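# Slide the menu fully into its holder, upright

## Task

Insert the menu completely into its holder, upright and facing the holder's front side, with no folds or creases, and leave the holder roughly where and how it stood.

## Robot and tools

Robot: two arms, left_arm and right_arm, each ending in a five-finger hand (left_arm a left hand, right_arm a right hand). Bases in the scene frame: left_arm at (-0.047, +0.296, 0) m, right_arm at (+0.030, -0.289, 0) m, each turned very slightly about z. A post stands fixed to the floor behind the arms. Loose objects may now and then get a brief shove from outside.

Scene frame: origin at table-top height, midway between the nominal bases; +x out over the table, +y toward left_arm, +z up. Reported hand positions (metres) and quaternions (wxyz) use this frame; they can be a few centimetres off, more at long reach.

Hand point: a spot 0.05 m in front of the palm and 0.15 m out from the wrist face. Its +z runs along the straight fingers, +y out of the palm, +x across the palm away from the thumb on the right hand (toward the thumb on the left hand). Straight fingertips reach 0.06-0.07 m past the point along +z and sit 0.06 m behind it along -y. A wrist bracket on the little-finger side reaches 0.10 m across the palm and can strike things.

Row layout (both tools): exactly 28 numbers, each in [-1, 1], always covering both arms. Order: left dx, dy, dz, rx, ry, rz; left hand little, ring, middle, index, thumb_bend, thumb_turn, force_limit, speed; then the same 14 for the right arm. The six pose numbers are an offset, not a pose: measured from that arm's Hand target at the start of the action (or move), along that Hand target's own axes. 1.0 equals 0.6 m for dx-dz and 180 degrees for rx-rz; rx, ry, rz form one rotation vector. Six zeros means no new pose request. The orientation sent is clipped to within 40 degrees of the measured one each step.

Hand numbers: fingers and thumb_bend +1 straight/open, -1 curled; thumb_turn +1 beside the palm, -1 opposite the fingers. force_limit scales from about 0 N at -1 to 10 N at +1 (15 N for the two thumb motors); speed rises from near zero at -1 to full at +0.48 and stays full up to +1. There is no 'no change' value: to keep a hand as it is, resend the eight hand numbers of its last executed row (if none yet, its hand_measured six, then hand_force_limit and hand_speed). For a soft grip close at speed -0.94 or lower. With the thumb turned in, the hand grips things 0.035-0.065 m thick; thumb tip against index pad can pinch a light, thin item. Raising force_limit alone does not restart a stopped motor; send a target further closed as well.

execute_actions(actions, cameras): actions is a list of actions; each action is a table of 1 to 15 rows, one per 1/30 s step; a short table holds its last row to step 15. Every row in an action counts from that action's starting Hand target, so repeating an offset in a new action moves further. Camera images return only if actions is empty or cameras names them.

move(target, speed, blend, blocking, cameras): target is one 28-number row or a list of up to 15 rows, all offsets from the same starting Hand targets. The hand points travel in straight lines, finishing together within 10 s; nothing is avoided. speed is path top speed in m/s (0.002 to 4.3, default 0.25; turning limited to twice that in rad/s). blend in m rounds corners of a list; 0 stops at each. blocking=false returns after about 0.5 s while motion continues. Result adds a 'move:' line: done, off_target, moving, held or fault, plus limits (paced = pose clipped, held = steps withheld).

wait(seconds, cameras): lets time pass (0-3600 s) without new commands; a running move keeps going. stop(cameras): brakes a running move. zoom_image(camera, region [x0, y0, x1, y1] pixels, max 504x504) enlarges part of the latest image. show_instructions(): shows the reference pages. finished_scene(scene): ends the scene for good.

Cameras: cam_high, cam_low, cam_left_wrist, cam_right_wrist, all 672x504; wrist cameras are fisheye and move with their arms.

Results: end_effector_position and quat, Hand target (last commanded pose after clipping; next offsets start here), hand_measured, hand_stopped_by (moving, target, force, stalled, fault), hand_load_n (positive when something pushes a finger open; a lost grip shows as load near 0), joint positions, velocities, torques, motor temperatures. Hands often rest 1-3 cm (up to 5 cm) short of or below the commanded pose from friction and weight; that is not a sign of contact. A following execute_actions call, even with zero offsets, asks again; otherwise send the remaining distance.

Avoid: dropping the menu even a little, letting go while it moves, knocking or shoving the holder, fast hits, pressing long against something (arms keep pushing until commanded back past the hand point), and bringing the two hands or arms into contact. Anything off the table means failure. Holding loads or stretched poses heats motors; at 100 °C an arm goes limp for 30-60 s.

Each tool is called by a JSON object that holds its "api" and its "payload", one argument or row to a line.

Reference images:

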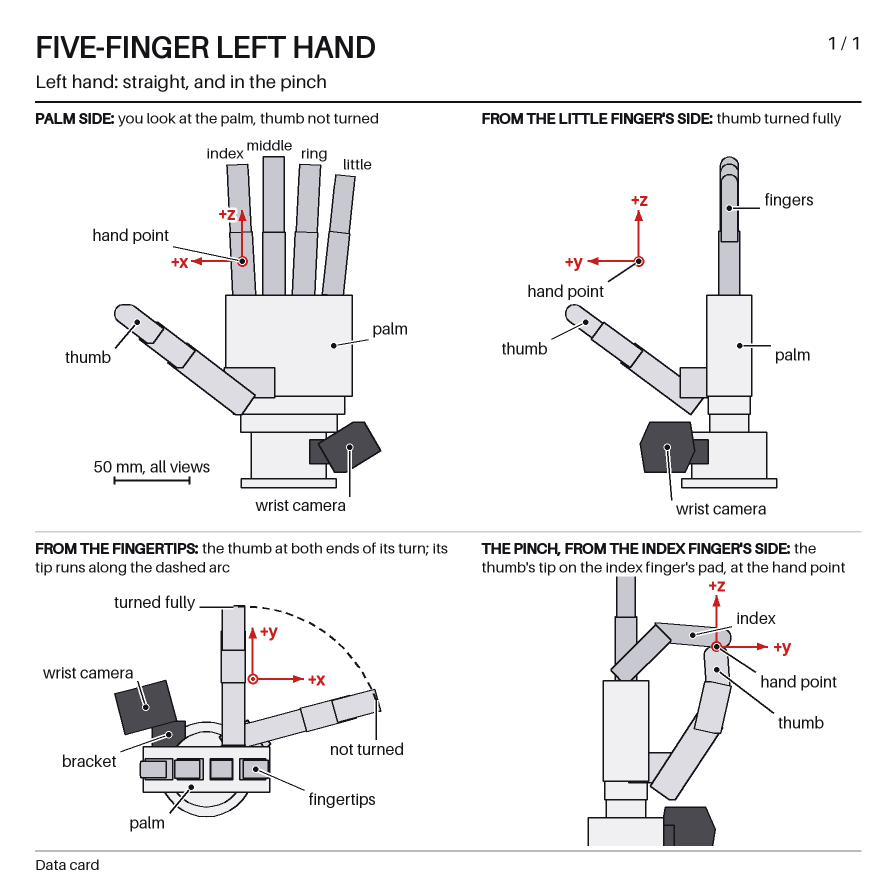

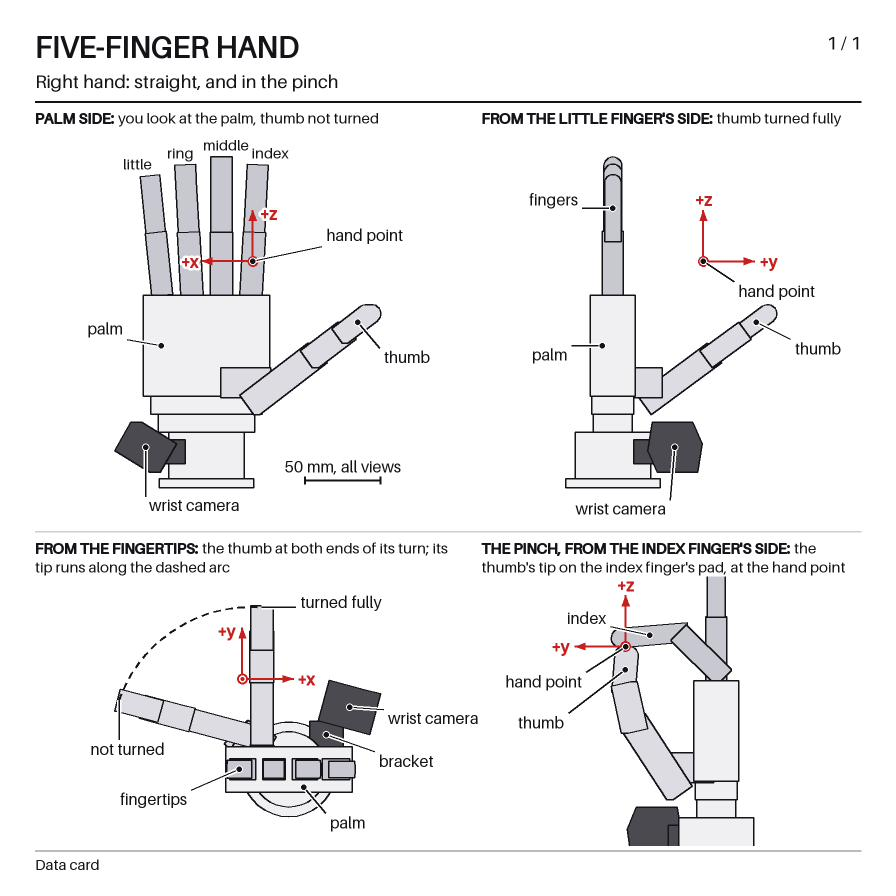

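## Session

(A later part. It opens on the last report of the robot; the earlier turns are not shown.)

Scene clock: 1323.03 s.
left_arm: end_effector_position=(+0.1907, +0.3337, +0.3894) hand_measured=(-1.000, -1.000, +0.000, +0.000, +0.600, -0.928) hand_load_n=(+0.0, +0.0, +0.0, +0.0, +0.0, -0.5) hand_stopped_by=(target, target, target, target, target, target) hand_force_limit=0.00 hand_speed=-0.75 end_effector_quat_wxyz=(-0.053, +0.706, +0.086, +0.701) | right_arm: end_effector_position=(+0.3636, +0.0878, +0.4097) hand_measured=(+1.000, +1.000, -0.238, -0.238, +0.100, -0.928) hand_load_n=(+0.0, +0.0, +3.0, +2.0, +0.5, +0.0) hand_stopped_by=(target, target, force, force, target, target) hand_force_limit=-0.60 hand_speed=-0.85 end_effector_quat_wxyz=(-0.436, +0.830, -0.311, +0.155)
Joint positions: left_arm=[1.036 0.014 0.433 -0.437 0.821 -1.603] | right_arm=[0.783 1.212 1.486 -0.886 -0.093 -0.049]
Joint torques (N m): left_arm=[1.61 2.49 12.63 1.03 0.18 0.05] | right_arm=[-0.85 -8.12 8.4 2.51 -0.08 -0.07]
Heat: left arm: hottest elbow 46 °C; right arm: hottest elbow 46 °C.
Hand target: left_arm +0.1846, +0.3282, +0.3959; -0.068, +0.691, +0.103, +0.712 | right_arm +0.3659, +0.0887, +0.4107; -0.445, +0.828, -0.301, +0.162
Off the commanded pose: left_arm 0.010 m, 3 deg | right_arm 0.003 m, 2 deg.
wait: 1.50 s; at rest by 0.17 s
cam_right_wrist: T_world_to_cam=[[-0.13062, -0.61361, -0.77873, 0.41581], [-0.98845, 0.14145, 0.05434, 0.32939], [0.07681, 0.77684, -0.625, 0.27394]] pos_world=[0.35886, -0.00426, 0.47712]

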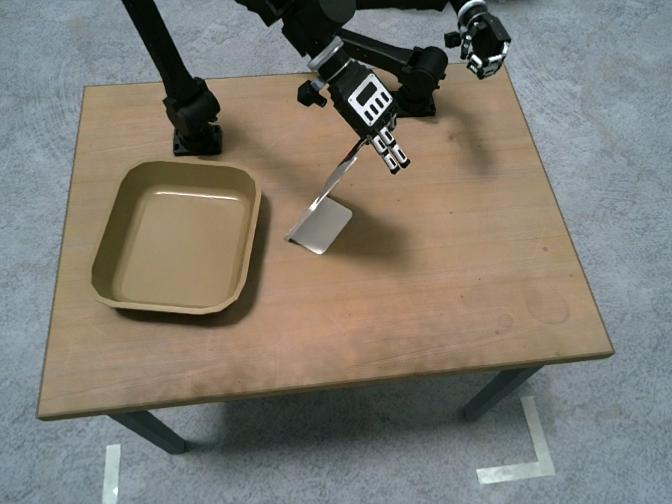

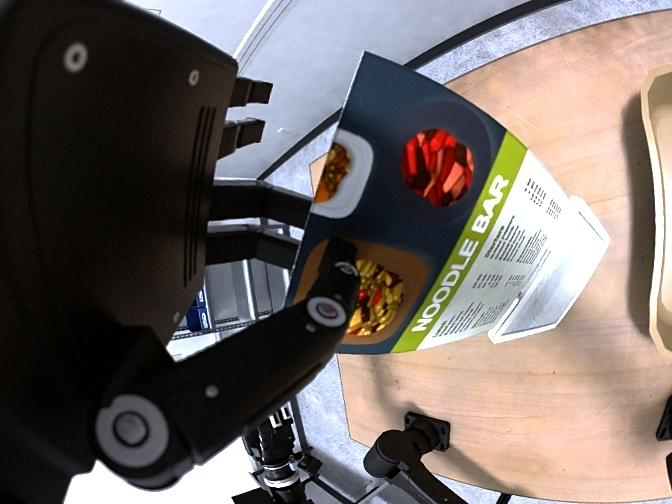

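{"api": "move", "payload": {
  "target": [0,0,0,0,0,0,-1,-1,0.0,0.0,0.6,-0.928,0,-0.75,-0.0015,0.0030,-0.0053,0,0,0,1,1,-0.3,-0.3,0.1,-0.928,-0.6,-0.85],
  "speed": 0.02
}}

{"api": "wait", "payload": {
  "seconds": 1.5,
  "cameras": ["cam_high","cam_low","cam_right_wrist"]
}}

{"api": "zoom_image", "payload": {
  "camera": "cam_high",
  "region": [305, 190, 325, 210]
}}

{"api": "zoom_image", "payload": {
  "camera": "cam_right_wrist",
  "region": [480, 270, 540, 345]
}}

Scene clock: 1355.53 s.
left_arm: end_effector_position=(+0.1907, +0.3337, +0.3894) hand_measured=(-1.000, -1.000, +0.000, +0.000, +0.600, -0.928) hand_load_n=(+0.0, +0.0, +0.0, +0.0, +0.0, +0.0) hand_stopped_by=(target, target, target, target, target, target) hand_force_limit=0.00 hand_speed=-0.75 end_effector_quat_wxyz=(-0.053, +0.706, +0.086, +0.701) | right_arm: end_effector_position=(+0.3612, +0.0855, +0.4101) hand_measured=(+1.000, +1.000, -0.238, -0.238, +0.100, -0.928) hand_load_n=(+0.0, -0.5, +3.0, +2.0, +0.5, +0.0) hand_stopped_by=(target, target, force, force, target, target) hand_force_limit=-0.60 hand_speed=-0.85 end_effector_quat_wxyz=(-0.437, +0.830, -0.311, +0.156)
Joint positions: left_arm=[1.036 0.014 0.433 -0.437 0.821 -1.603] | right_arm=[0.783 1.203 1.479 -0.886 -0.093 -0.049]
Joint torques (N m): left_arm=[1.61 2.49 12.62 1.02 0.18 0.05] | right_arm=[-0.91 -8.06 8.43 2.43 -0.02 -0.07]
Heat: left arm: hottest elbow 47 °C; right arm: hottest elbow 40 °C.
Hand target: left_arm +0.1846, +0.3282, +0.3959; -0.068, +0.691, +0.103, +0.712 | right_arm +0.3629, +0.0865, +0.4110; -0.445, +0.828, -0.301, +0.162
Off the commanded pose: left_arm 0.010 m, 3 deg | right_arm 0.002 m, 2 deg.
joint sent to its limit (left arm) — joint 2 (shoulder), lower limit. The joint targets are off in position and orientation.
move: done

Scene clock: 1357.03 s.
left_arm: end_effector_position=(+0.1907, +0.3337, +0.3894) hand_measured=(-1.000, -1.000, +0.000, +0.000, +0.600, -0.928) hand_load_n=(+0.0, +0.0, +0.0, +0.0, +0.0, -0.5) hand_stopped_by=(target, target, target, target, target, target) hand_force_limit=0.00 hand_speed=-0.75 end_effector_quat_wxyz=(-0.053, +0.706, +0.086, +0.701) | right_arm: end_effector_position=(+0.3612, +0.0855, +0.4101) hand_measured=(+1.000, +1.000, -0.238, -0.238, +0.100, -0.928) hand_load_n=(+0.0, +0.0, +3.0, +2.0, +0.5, +0.0) hand_stopped_by=(target, target, force, force, target, target) hand_force_limit=-0.60 hand_speed=-0.85 end_effector_quat_wxyz=(-0.437, +0.830, -0.311, +0.156)
Joint positions: left_arm=[1.036 0.014 0.433 -0.437 0.821 -1.603] | right_arm=[0.783 1.203 1.479 -0.886 -0.093 -0.049]
Joint torques (N m): left_arm=[1.67 2.49 12.63 1.01 0.18 0.05] | right_arm=[-0.56 -8.12 8.49 2.44 -0.03 -0.06]
Heat: left arm: hottest elbow 47 °C; right arm: hottest elbow 39 °C.
Hand target: left_arm +0.1846, +0.3282, +0.3959; -0.068, +0.691, +0.103, +0.712 | right_arm +0.3629, +0.0865, +0.4110; -0.445, +0.828, -0.301, +0.162
Off the commanded pose: left_arm 0.010 m, 3 deg | right_arm 0.002 m, 2 deg.
wait: 1.50 s; at rest by 0.17 s
cam_right_wrist: T_world_to_cam=[[-0.12951, -0.61262, -0.7797, 0.4143], [-0.98854, 0.14132, 0.05317, 0.32782], [0.07761, 0.77764, -0.6239, 0.27524]] pos_world=[0.35636, -0.00656, 0.47732]

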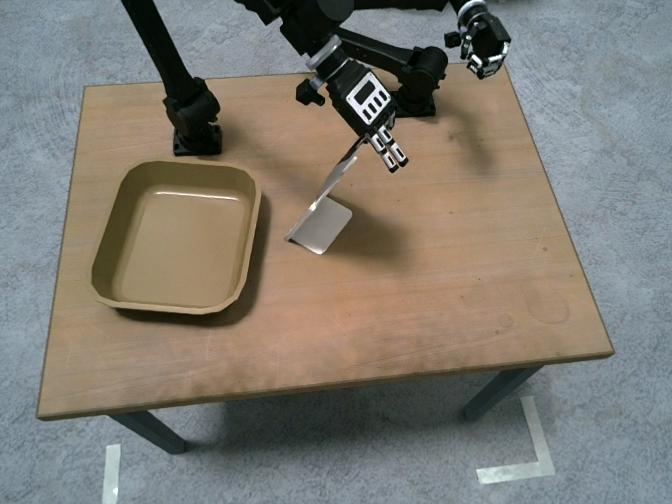

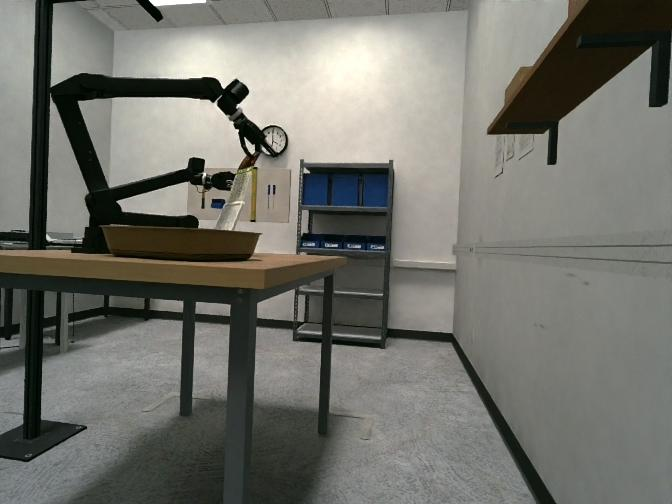

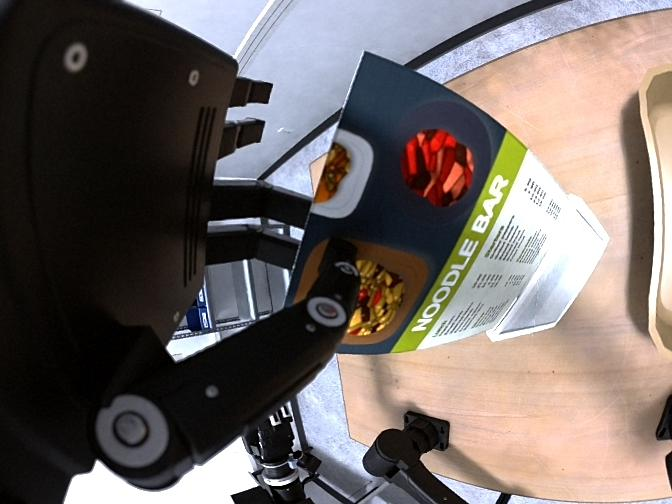

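Scaled by 25.200 from the camera's image (finer frame: 960x720).

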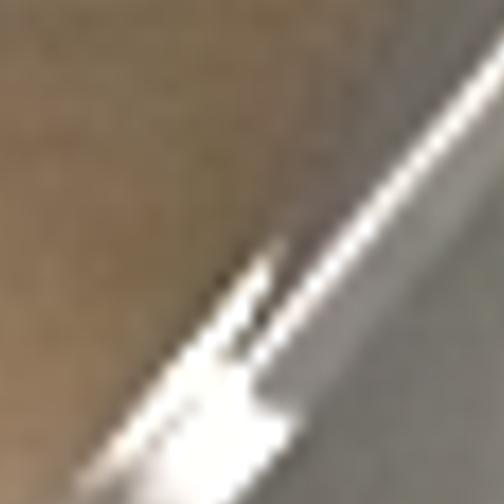

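Scaled by 6.720 from the camera's image (finer frame: 960x720).

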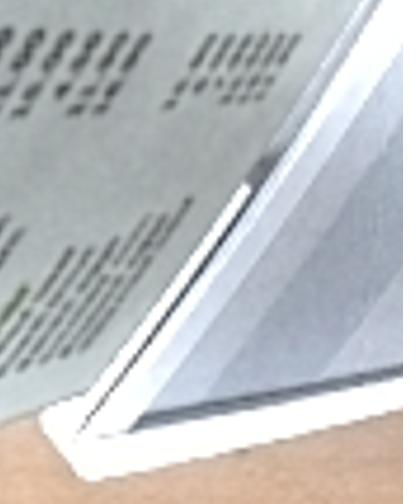

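{"api": "move", "payload": {
  "target": [0,0,0,0,0,0,-1,-1,0.0,0.0,0.6,-0.928,0,-0.75,0,0.0048,0.0012,0,0,0,1,1,-0.3,-0.3,0.1,-0.928,-0.6,-0.85],
  "speed": 0.02
}}

{"api": "wait", "payload": {
  "seconds": 1.5,
  "cameras": ["cam_high","cam_low","cam_right_wrist"]
}}

{"api": "zoom_image", "payload": {
  "camera": "cam_high",
  "region": [305, 190, 325, 210]
}}

{"api": "zoom_image", "payload": {
  "camera": "cam_right_wrist",
  "region": [480, 270, 540, 345]
}}

Scene clock: 1367.87 s.
left_arm: end_effector_position=(+0.1907, +0.3337, +0.3894) hand_measured=(-1.000, -1.000, +0.000, +0.000, +0.600, -0.928) hand_load_n=(+0.0, +0.0, +0.0, +0.0, +0.0, -0.5) hand_stopped_by=(target, target, target, target, target, target) hand_force_limit=0.00 hand_speed=-0.75 end_effector_quat_wxyz=(-0.053, +0.706, +0.086, +0.701) | right_arm: end_effector_position=(+0.3604, +0.0848, +0.4065) hand_measured=(+1.000, +1.000, -0.238, -0.238, +0.100, -0.928) hand_load_n=(+0.0, +0.0, +2.5, +2.0, +0.5, +0.0) hand_stopped_by=(target, target, force, force, target, target) hand_force_limit=-0.60 hand_speed=-0.85 end_effector_quat_wxyz=(-0.436, +0.830, -0.311, +0.155)
Joint positions: left_arm=[1.036 0.014 0.433 -0.437 0.821 -1.603] | right_arm=[0.783 1.199 1.468 -0.881 -0.093 -0.049]
Joint torques (N m): left_arm=[1.55 2.49 12.63 1.03 0.18 0.05] | right_arm=[-0.62 -7.94 8.49 2.54 -0.02 -0.05]
Heat: left arm: hottest elbow 47 °C; right arm: hottest elbow 39 °C.
Hand target: left_arm +0.1846, +0.3282, +0.3959; -0.068, +0.691, +0.103, +0.712 | right_arm +0.3622, +0.0857, +0.4083; -0.445, +0.828, -0.301, +0.162
Off the commanded pose: left_arm 0.010 m, 3 deg | right_arm 0.003 m, 2 deg.
joint sent to its limit (left arm) — joint 2 (shoulder), lower limit. The joint targets are off in position and orientation.
move: done

Scene clock: 1369.37 s.
left_arm: end_effector_position=(+0.1907, +0.3337, +0.3894) hand_measured=(-1.000, -1.000, +0.000, +0.000, +0.600, -0.928) hand_load_n=(+0.0, +0.0, +0.0, +0.0, +0.0, -0.5) hand_stopped_by=(target, target, target, target, target, target) hand_force_limit=0.00 hand_speed=-0.75 end_effector_quat_wxyz=(-0.053, +0.706, +0.086, +0.701) | right_arm: end_effector_position=(+0.3604, +0.0848, +0.4065) hand_measured=(+1.000, +1.000, -0.238, -0.238, +0.100, -0.928) hand_load_n=(+0.0, -0.5, +3.0, +2.0, +0.5, +0.0) hand_stopped_by=(target, target, force, force, target, target) hand_force_limit=-0.60 hand_speed=-0.85 end_effector_quat_wxyz=(-0.436, +0.830, -0.311, +0.155)
Joint positions: left_arm=[1.036 0.014 0.433 -0.437 0.821 -1.603] | right_arm=[0.783 1.199 1.468 -0.881 -0.093 -0.049]
Joint torques (N m): left_arm=[1.67 2.49 12.63 1.02 0.19 0.05] | right_arm=[-0.91 -8 8.44 2.56 -0.03 -0.05]
Heat: left arm: hottest elbow 47 °C; right arm: hottest elbow 39 °C.
Hand target: left_arm +0.1846, +0.3282, +0.3959; -0.068, +0.691, +0.103, +0.712 | right_arm +0.3622, +0.0857, +0.4083; -0.445, +0.828, -0.301, +0.162
Off the commanded pose: left_arm 0.010 m, 3 deg | right_arm 0.003 m, 2 deg.
wait: 1.50 s; at rest by 0.17 s
cam_right_wrist: T_world_to_cam=[[-0.13123, -0.61424, -0.77813, 0.41106], [-0.98841, 0.14148, 0.05501, 0.32658], [0.0763, 0.77633, -0.62569, 0.27494]] pos_world=[0.35576, -0.00716, 0.47392]

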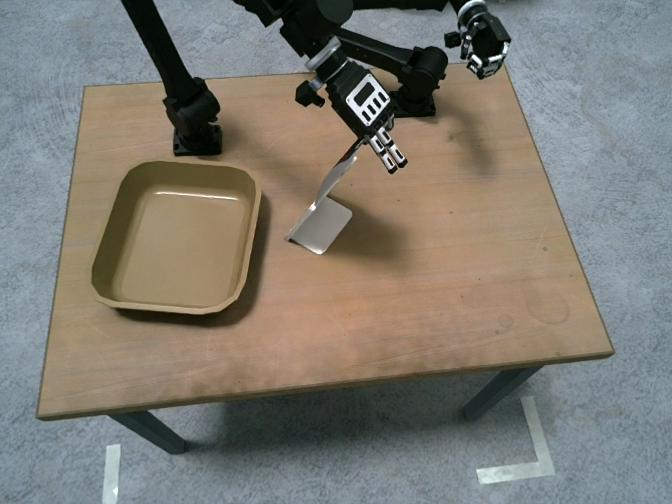

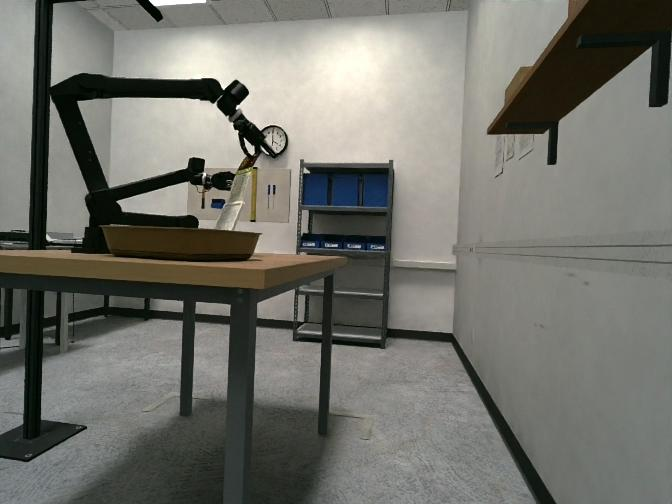

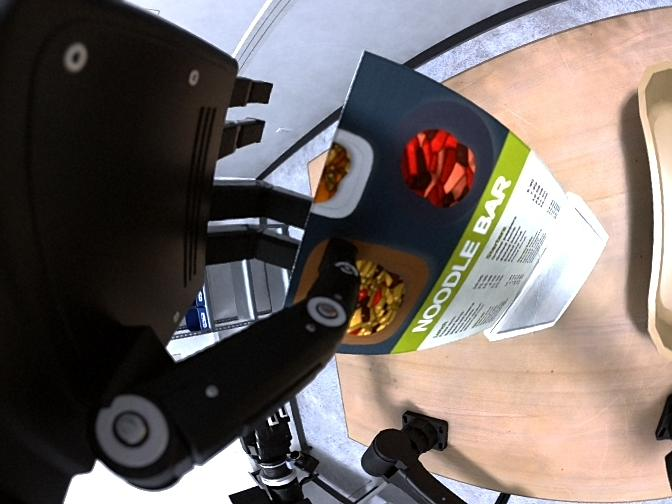

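Scaled by 25.200 from the camera's image (finer frame: 960x720).

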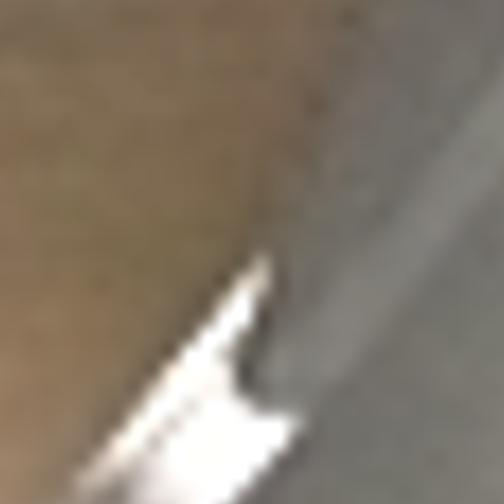

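Scaled by 6.720 from the camera's image (finer frame: 960x720).

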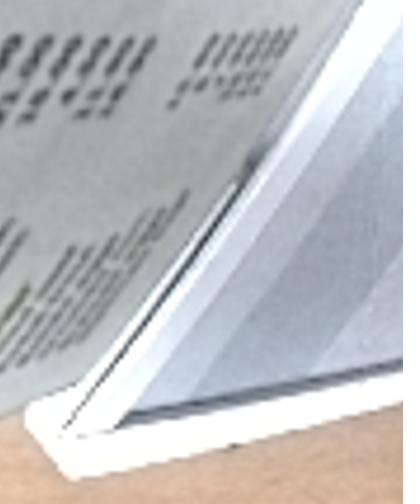

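{"api": "move", "payload": {
  "target": [0,0,0,0,0,0,-1,-1,0.0,0.0,0.6,-0.928,0,-0.75,0,0.0034,0.0003,0,0,0,1,1,-0.3,-0.3,0.1,-0.928,-0.6,-0.85],
  "speed": 0.02
}}

{"api": "wait", "payload": {
  "seconds": 1.5,
  "cameras": ["cam_high","cam_low","cam_right_wrist"]
}}

{"api": "zoom_image", "payload": {
  "camera": "cam_high",
  "region": [305, 190, 325, 210]
}}

{"api": "zoom_image", "payload": {
  "camera": "cam_right_wrist",
  "region": [480, 270, 540, 345]
}}

{"api": "zoom_image", "payload": {
  "camera": "cam_right_wrist",
  "region": [440, 160, 640, 360]
}}

Scene clock: 1377.43 s.
left_arm: end_effector_position=(+0.1907, +0.3337, +0.3894) hand_measured=(-1.000, -1.000, +0.000, +0.000, +0.600, -0.928) hand_load_n=(+0.0, +0.0, +0.0, +0.0, +0.0, -0.5) hand_stopped_by=(target, target, target, target, target, target) hand_force_limit=0.00 hand_speed=-0.75 end_effector_quat_wxyz=(-0.053, +0.706, +0.086, +0.701) | right_arm: end_effector_position=(+0.3598, +0.0842, +0.4053) hand_measured=(+1.000, +1.000, -0.238, -0.238, +0.100, -0.928) hand_load_n=(-0.5, +0.0, +3.0, +2.0, +0.5, +0.0) hand_stopped_by=(target, target, force, force, target, target) hand_force_limit=-0.60 hand_speed=-0.85 end_effector_quat_wxyz=(-0.436, +0.830, -0.311, +0.155)
Joint positions: left_arm=[1.036 0.014 0.433 -0.437 0.821 -1.603] | right_arm=[0.783 1.196 1.461 -0.877 -0.093 -0.049]
Joint torques (N m): left_arm=[1.55 2.43 12.63 1.03 0.18 0.05] | right_arm=[-0.97 -7.94 8.39 2.52 -0.04 -0.07]
Heat: left arm: hottest elbow 47 °C; right arm: hottest elbow 39 °C.
Hand target: left_arm +0.1846, +0.3282, +0.3959; -0.068, +0.691, +0.103, +0.712 | right_arm +0.3617, +0.0851, +0.4065; -0.445, +0.828, -0.301, +0.162
Off the commanded pose: left_arm 0.010 m, 3 deg | right_arm 0.002 m, 2 deg.
joint sent to its limit (left arm) — joint 2 (shoulder), lower limit. The joint targets are off in position and orientation.
move: done

Scene clock: 1378.93 s.
left_arm: end_effector_position=(+0.1907, +0.3337, +0.3894) hand_measured=(-1.000, -1.000, +0.000, +0.000, +0.600, -0.928) hand_load_n=(+0.0, +0.0, +0.0, +0.0, +0.0, -0.5) hand_stopped_by=(target, target, target, target, target, target) hand_force_limit=0.00 hand_speed=-0.75 end_effector_quat_wxyz=(-0.053, +0.706, +0.086, +0.701) | right_arm: end_effector_position=(+0.3598, +0.0842, +0.4053) hand_measured=(+1.000, +1.000, -0.238, -0.238, +0.100, -0.928) hand_load_n=(+0.0, +0.0, +3.0, +2.0, +0.5, +0.0) hand_stopped_by=(target, target, force, force, target, target) hand_force_limit=-0.60 hand_speed=-0.85 end_effector_quat_wxyz=(-0.436, +0.830, -0.311, +0.155)
Joint positions: left_arm=[1.036 0.014 0.433 -0.437 0.821 -1.603] | right_arm=[0.783 1.196 1.461 -0.877 -0.093 -0.049]
Joint torques (N m): left_arm=[1.61 2.43 12.64 1.02 0.18 0.04] | right_arm=[-0.73 -8.12 8.4 2.5 -0.04 -0.06]
Heat: left arm: hottest elbow 47 °C; right arm: hottest elbow 39 °C.
Hand target: left_arm +0.1846, +0.3282, +0.3959; -0.068, +0.691, +0.103, +0.712 | right_arm +0.3617, +0.0851, +0.4065; -0.445, +0.828, -0.301, +0.162
Off the commanded pose: left_arm 0.010 m, 3 deg | right_arm 0.002 m, 2 deg.
wait: 1.50 s; at rest by 0.17 s
cam_right_wrist: T_world_to_cam=[[-0.13036, -0.61334, -0.77899, 0.40971], [-0.98847, 0.14143, 0.05407, 0.32652], [0.07701, 0.77705, -0.62471, 0.27407]] pos_world=[0.35506, -0.00786, 0.47272]

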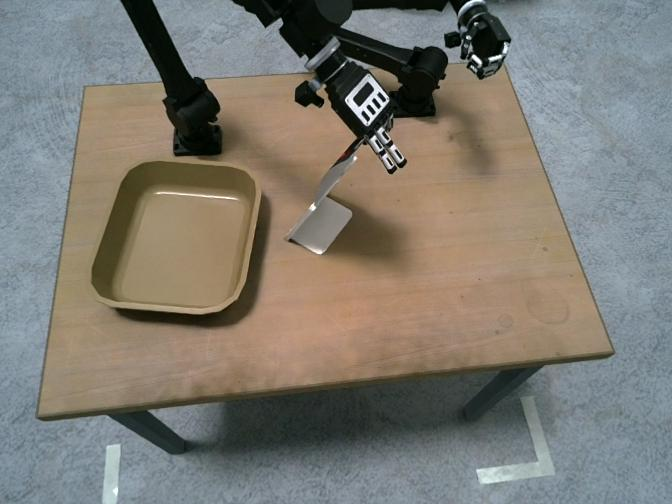

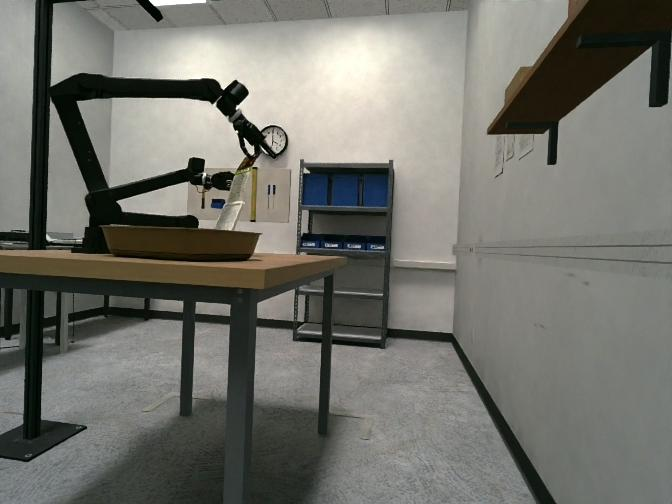

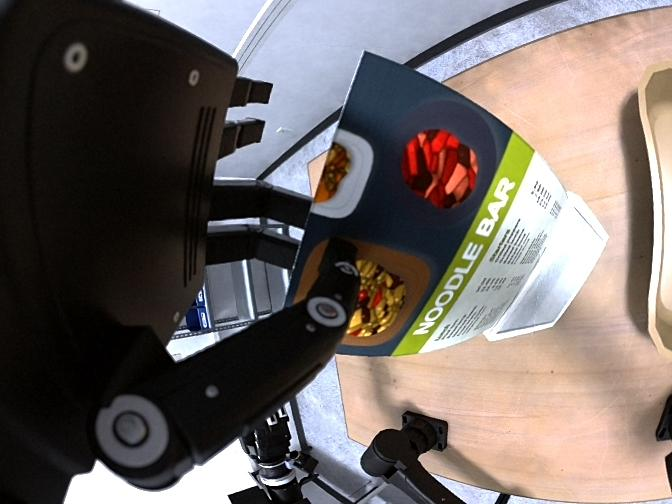

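Scaled by 25.200 from the camera's image (finer frame: 960x720).

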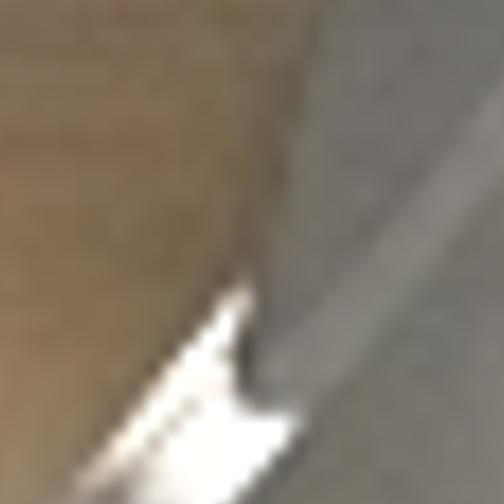

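Scaled by 6.720 from the camera's image (finer frame: 960x720).

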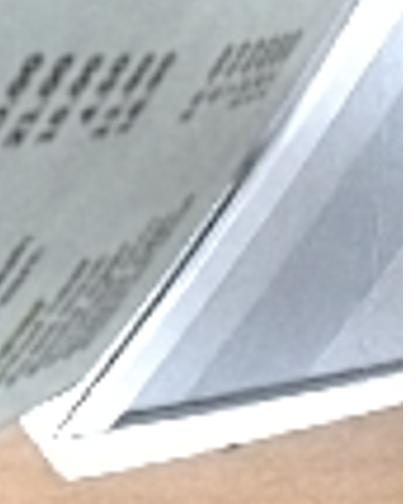

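Scaled by 2.520 from the camera's image (finer frame: 960x720).

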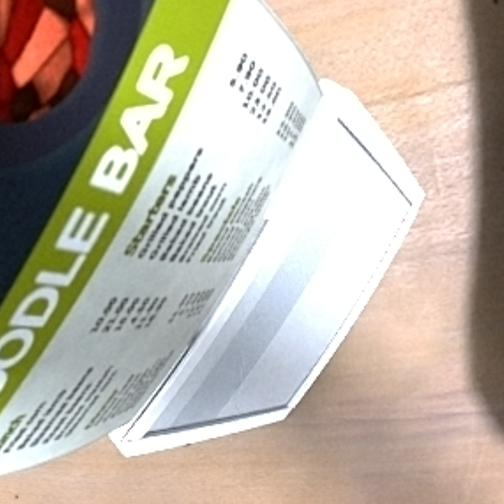

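{"api": "move", "payload": {
  "target": [0,0,0,0,0,0,-1,-1,0.0,0.0,0.6,-0.928,0,-0.75,0,0.0024,-0.0028,0,0,0,1,1,-0.3,-0.3,0.1,-0.928,-0.6,-0.85],
  "speed": 0.02
}}

{"api": "wait", "payload": {
  "seconds": 1.5,
  "cameras": ["cam_high","cam_low","cam_right_wrist"]
}}

{"api": "zoom_image", "payload": {
  "camera": "cam_high",
  "region": [305, 190, 325, 210]
}}

{"api": "zoom_image", "payload": {
  "camera": "cam_right_wrist",
  "region": [480, 270, 540, 345]
}}

{"api": "zoom_image", "payload": {
  "camera": "cam_right_wrist",
  "region": [440, 160, 640, 360]
}}

Scene clock: 1389.03 s.
left_arm: end_effector_position=(+0.1907, +0.3337, +0.3894) hand_measured=(-1.000, -1.000, +0.000, +0.000, +0.600, -0.928) hand_load_n=(+0.0, +0.0, +0.0, +0.0, +0.0, +0.0) hand_stopped_by=(target, target, target, target, target, target) hand_force_limit=0.00 hand_speed=-0.75 end_effector_quat_wxyz=(-0.053, +0.706, +0.086, +0.701) | right_arm: end_effector_position=(+0.3581, +0.0826, +0.4055) hand_measured=(+1.000, +1.000, -0.238, -0.238, +0.100, -0.928) hand_load_n=(+0.0, +0.0, +3.0, +2.0, +0.5, +0.0) hand_stopped_by=(target, target, force, force, target, target) hand_force_limit=-0.60 hand_speed=-0.85 end_effector_quat_wxyz=(-0.437, +0.830, -0.311, +0.156)
Joint positions: left_arm=[1.036 0.014 0.433 -0.437 0.821 -1.603] | right_arm=[0.783 1.189 1.456 -0.877 -0.093 -0.049]
Joint torques (N m): left_arm=[1.61 2.49 12.63 1.02 0.18 0.05] | right_arm=[-0.85 -7.82 8.38 2.45 -0.08 -0.07]
Heat: left arm: hottest elbow 47 °C; right arm: hottest elbow 39 °C.
Hand target: left_arm +0.1846, +0.3282, +0.3959; -0.068, +0.691, +0.103, +0.712 | right_arm +0.3602, +0.0834, +0.4062; -0.445, +0.828, -0.301, +0.162
Off the commanded pose: left_arm 0.010 m, 3 deg | right_arm 0.002 m, 2 deg.
joint sent to its limit (left arm) — joint 2 (shoulder), lower limit. The joint targets are off in position and orientation.
move: done

Scene clock: 1390.53 s.
left_arm: end_effector_position=(+0.1907, +0.3337, +0.3894) hand_measured=(-1.000, -1.000, +0.000, +0.000, +0.600, -0.928) hand_load_n=(+0.0, +0.0, +0.0, +0.0, +0.0, +0.0) hand_stopped_by=(target, target, target, target, target, target) hand_force_limit=0.00 hand_speed=-0.75 end_effector_quat_wxyz=(-0.053, +0.706, +0.086, +0.701) | right_arm: end_effector_position=(+0.3581, +0.0826, +0.4055) hand_measured=(+1.000, +1.000, -0.238, -0.238, +0.100, -0.928) hand_load_n=(+0.0, +0.0, +3.0, +2.0, +0.5, +0.0) hand_stopped_by=(target, target, force, force, target, target) hand_force_limit=-0.60 hand_speed=-0.85 end_effector_quat_wxyz=(-0.437, +0.830, -0.311, +0.156)
Joint positions: left_arm=[1.036 0.014 0.433 -0.437 0.821 -1.603] | right_arm=[0.783 1.189 1.456 -0.877 -0.093 -0.049]
Joint torques (N m): left_arm=[1.67 2.49 12.64 1.02 0.18 0.04] | right_arm=[-1.03 -7.82 8.36 2.44 -0.06 -0.05]
Heat: left arm: hottest elbow 47 °C; right arm: hottest elbow 39 °C.
Hand target: left_arm +0.1846, +0.3282, +0.3959; -0.068, +0.691, +0.103, +0.712 | right_arm +0.3602, +0.0834, +0.4062; -0.445, +0.828, -0.301, +0.162
Off the commanded pose: left_arm 0.010 m, 3 deg | right_arm 0.002 m, 2 deg.
wait: 1.50 s; at rest by 0.17 s
cam_right_wrist: T_world_to_cam=[[-0.12969, -0.61278, -0.77954, 0.40852], [-0.98852, 0.14136, 0.05334, 0.32533], [0.07751, 0.77751, -0.62407, 0.27498]] pos_world=[0.35326, -0.00946, 0.47272]

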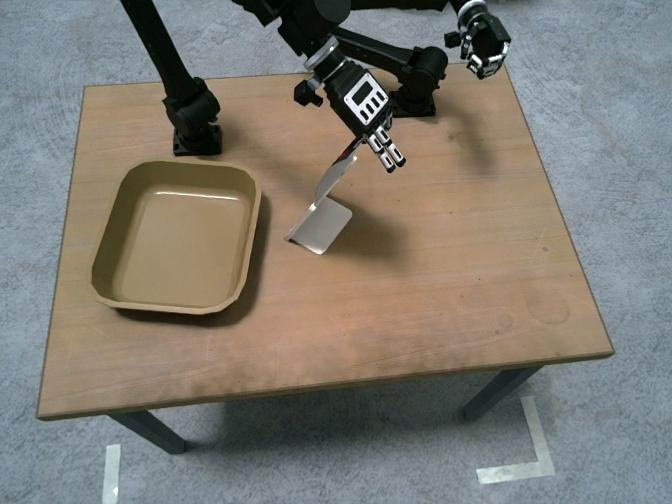

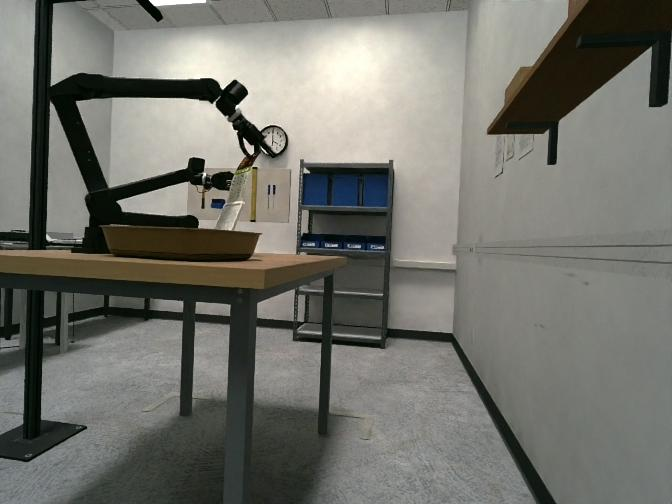

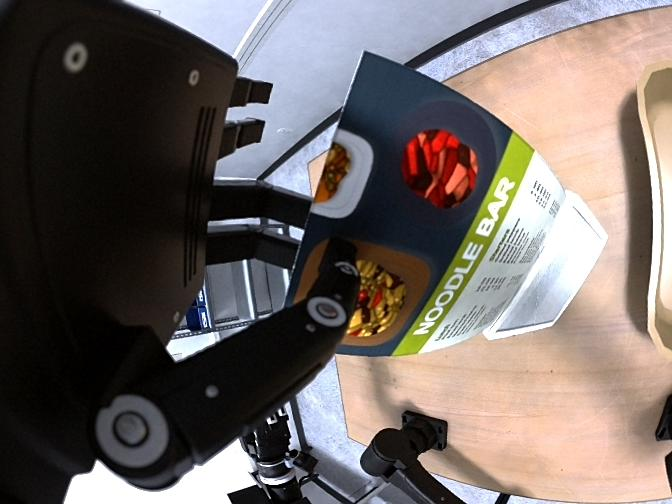

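Scaled by 25.200 from the camera's image (finer frame: 960x720).

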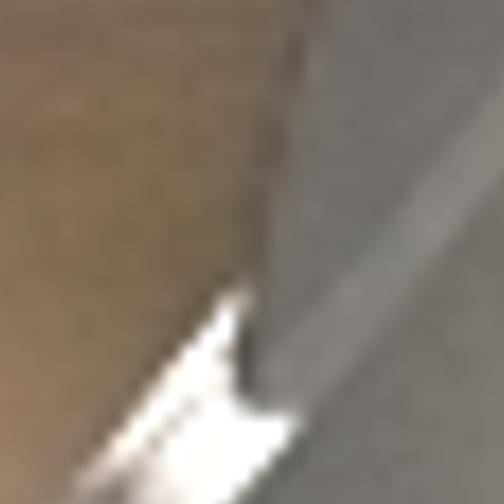

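Scaled by 6.720 from the camera's image (finer frame: 960x720).

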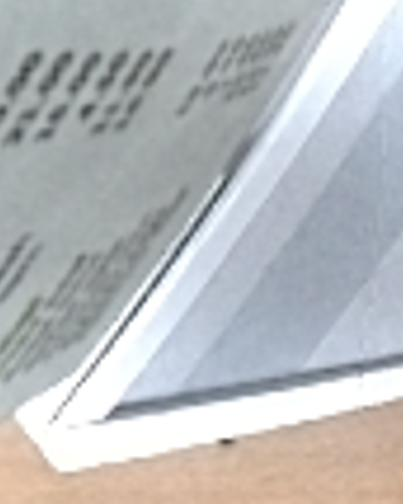

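Scaled by 2.520 from the camera's image (finer frame: 960x720).

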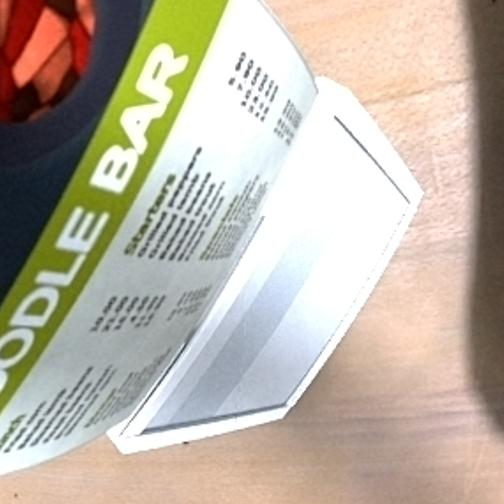

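{"api": "zoom_image", "payload": {
  "camera": "cam_right_wrist",
  "region": [484, 290, 520, 335]
}}

{"api": "zoom_image", "payload": {
  "camera": "cam_right_wrist",
  "region": [536, 180, 576, 230]
}}

{"api": "zoom_image", "payload": {
  "camera": "cam_low",
  "region": [218, 190, 254, 220]
}}

Scaled by 11.200 from the camera's image (finer frame: 960x720).

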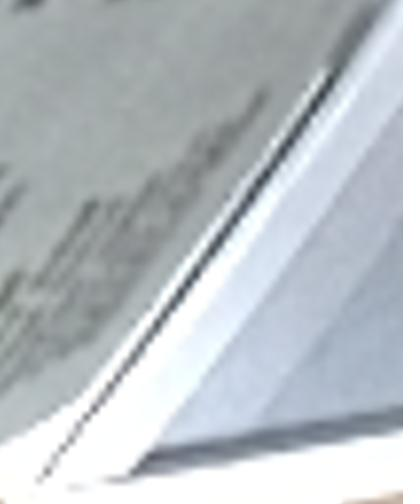

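Scaled by 10.080 from the camera's image (finer frame: 960x720).

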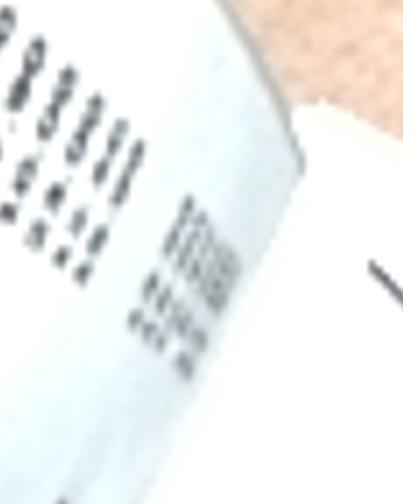

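Scaled by 14.000 from the camera's image (finer frame: 960x720).

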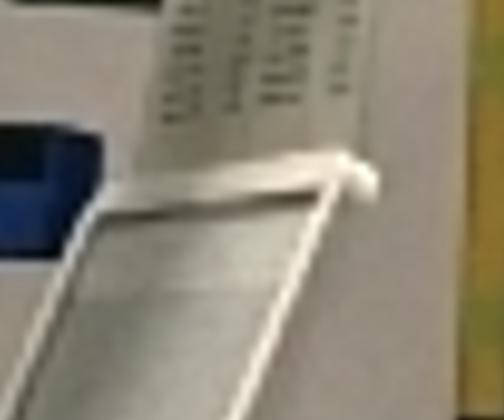

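{"api": "move", "payload": {
  "target": [0,0,0,0,0,0,-1,-1,0.0,0.0,0.6,-0.928,0,-0.75,0,0.0024,-0.0014,0,0,0,1,1,-0.3,-0.3,0.1,-0.928,-0.6,-0.85],
  "speed": 0.02
}}

{"api": "wait", "payload": {
  "seconds": 1.5,
  "cameras": ["cam_high","cam_low","cam_right_wrist"]
}}

{"api": "zoom_image", "payload": {
  "camera": "cam_high",
  "region": [305, 190, 325, 210]
}}

{"api": "zoom_image", "payload": {
  "camera": "cam_right_wrist",
  "region": [484, 290, 520, 335]
}}

{"api": "zoom_image", "payload": {
  "camera": "cam_right_wrist",
  "region": [440, 160, 640, 360]
}}

Scene clock: 1413.37 s.
left_arm: end_effector_position=(+0.1907, +0.3337, +0.3894) hand_measured=(-1.000, -1.000, +0.000, +0.000, +0.600, -0.928) hand_load_n=(+0.0, +0.0, +0.0, +0.0, -0.5, +0.0) hand_stopped_by=(target, target, target, target, target, target) hand_force_limit=0.00 hand_speed=-0.75 end_effector_quat_wxyz=(-0.053, +0.706, +0.086, +0.701) | right_arm: end_effector_position=(+0.3572, +0.0818, +0.4048) hand_measured=(+1.000, +1.000, -0.238, -0.238, +0.100, -0.928) hand_load_n=(+0.0, +0.0, +3.0, +2.0, +0.5, +0.0) hand_stopped_by=(target, target, force, force, target, target) hand_force_limit=-0.60 hand_speed=-0.85 end_effector_quat_wxyz=(-0.437, +0.830, -0.311, +0.156)
Joint positions: left_arm=[1.036 0.014 0.433 -0.437 0.821 -1.603] | right_arm=[0.783 1.185 1.451 -0.875 -0.093 -0.049]
Joint torques (N m): left_arm=[1.61 2.55 12.64 1.03 0.18 0.05] | right_arm=[-0.79 -7.94 8.35 2.48 -0.06 -0.07]
Motor temperatures (°C): left_arm=[28 27 47 25 24 26] | right_arm=[28 29 38 25 23 25]
Heat: left arm: hottest elbow 47 °C; right arm: hottest elbow 38 °C.
Hand target: left_arm +0.1846, +0.3282, +0.3959; -0.068, +0.691, +0.103, +0.712 | right_arm +0.3592, +0.0822, +0.4056; -0.445, +0.828, -0.301, +0.162
Off the commanded pose: left_arm 0.010 m, 3 deg | right_arm 0.002 m, 2 deg.
joint sent to its limit (left arm) — joint 2 (shoulder), lower limit. The joint targets are off in position and orientation.
move: done

Scene clock: 1414.87 s.
left_arm: end_effector_position=(+0.1907, +0.3337, +0.3894) hand_measured=(-1.000, -1.000, +0.000, +0.000, +0.600, -0.928) hand_load_n=(+0.0, +0.0, +0.0, +0.0, +0.0, -0.5) hand_stopped_by=(target, target, target, target, target, target) hand_force_limit=0.00 hand_speed=-0.75 end_effector_quat_wxyz=(-0.053, +0.706, +0.086, +0.701) | right_arm: end_effector_position=(+0.3572, +0.0818, +0.4048) hand_measured=(+1.000, +1.000, -0.238, -0.238, +0.100, -0.928) hand_load_n=(+0.0, +0.0, +3.0, +2.0, +0.5, +0.0) hand_stopped_by=(target, target, force, force, target, target) hand_force_limit=-0.60 hand_speed=-0.85 end_effector_quat_wxyz=(-0.437, +0.830, -0.311, +0.156)
Joint positions: left_arm=[1.036 0.014 0.433 -0.437 0.821 -1.603] | right_arm=[0.783 1.185 1.451 -0.875 -0.093 -0.049]
Joint torques (N m): left_arm=[1.55 2.49 12.64 1.02 0.18 0.04] | right_arm=[-0.91 -7.82 8.43 2.44 -0.07 -0.06]
Heat: left arm: hottest elbow 47 °C; right arm: hottest elbow 38 °C.
Hand target: left_arm +0.1846, +0.3282, +0.3959; -0.068, +0.691, +0.103, +0.712 | right_arm +0.3592, +0.0822, +0.4056; -0.445, +0.828, -0.301, +0.162
Off the commanded pose: left_arm 0.010 m, 3 deg | right_arm 0.002 m, 2 deg.
wait: 1.50 s; at rest by 0.17 s
cam_right_wrist: T_world_to_cam=[[-0.12951, -0.61255, -0.77975, 0.40742], [-0.98853, 0.14139, 0.05311, 0.32471], [0.07772, 0.77768, -0.62383, 0.27519]] pos_world=[0.35236, -0.01036, 0.47212]

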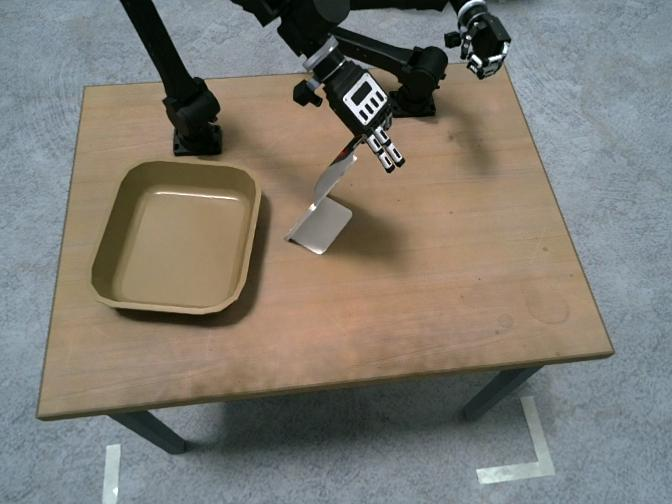

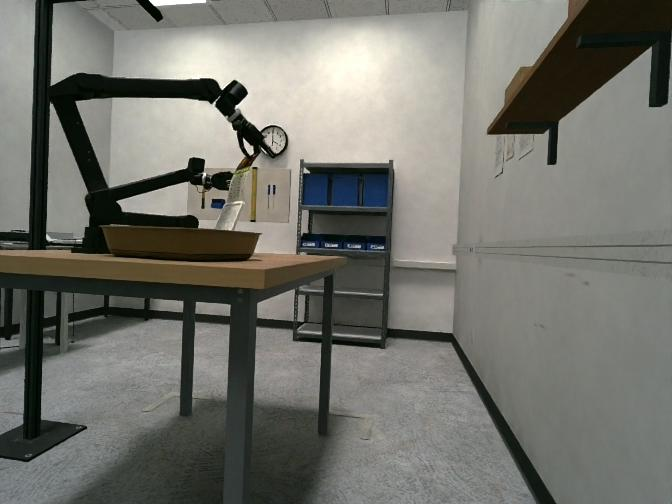

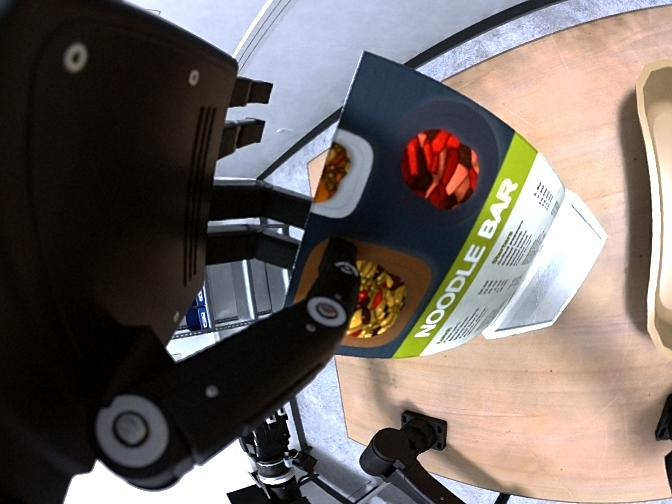

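Scaled by 25.200 from the camera's image (finer frame: 960x720).

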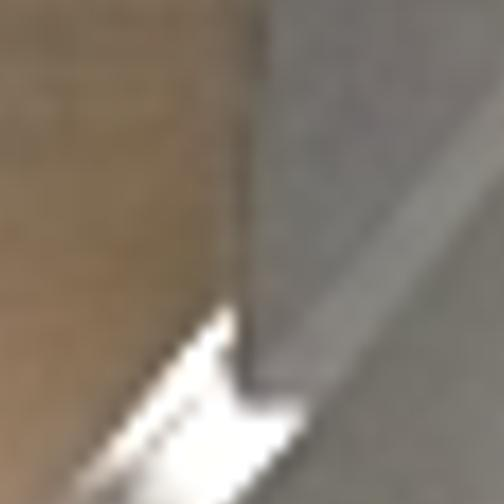

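Scaled by 11.200 from the camera's image (finer frame: 960x720).

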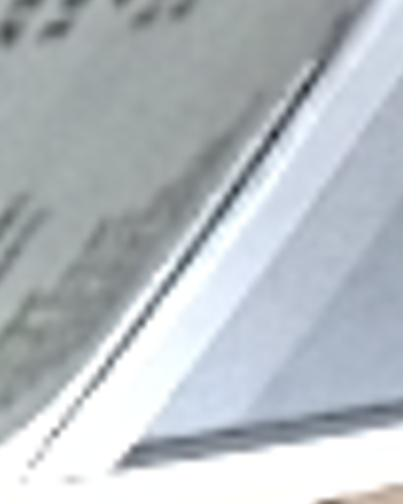

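Scaled by 2.520 from the camera's image (finer frame: 960x720).

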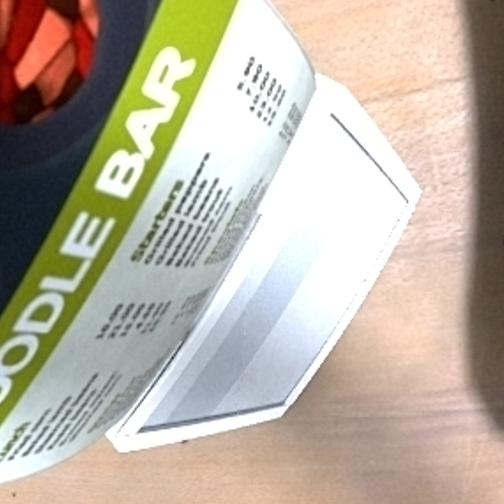

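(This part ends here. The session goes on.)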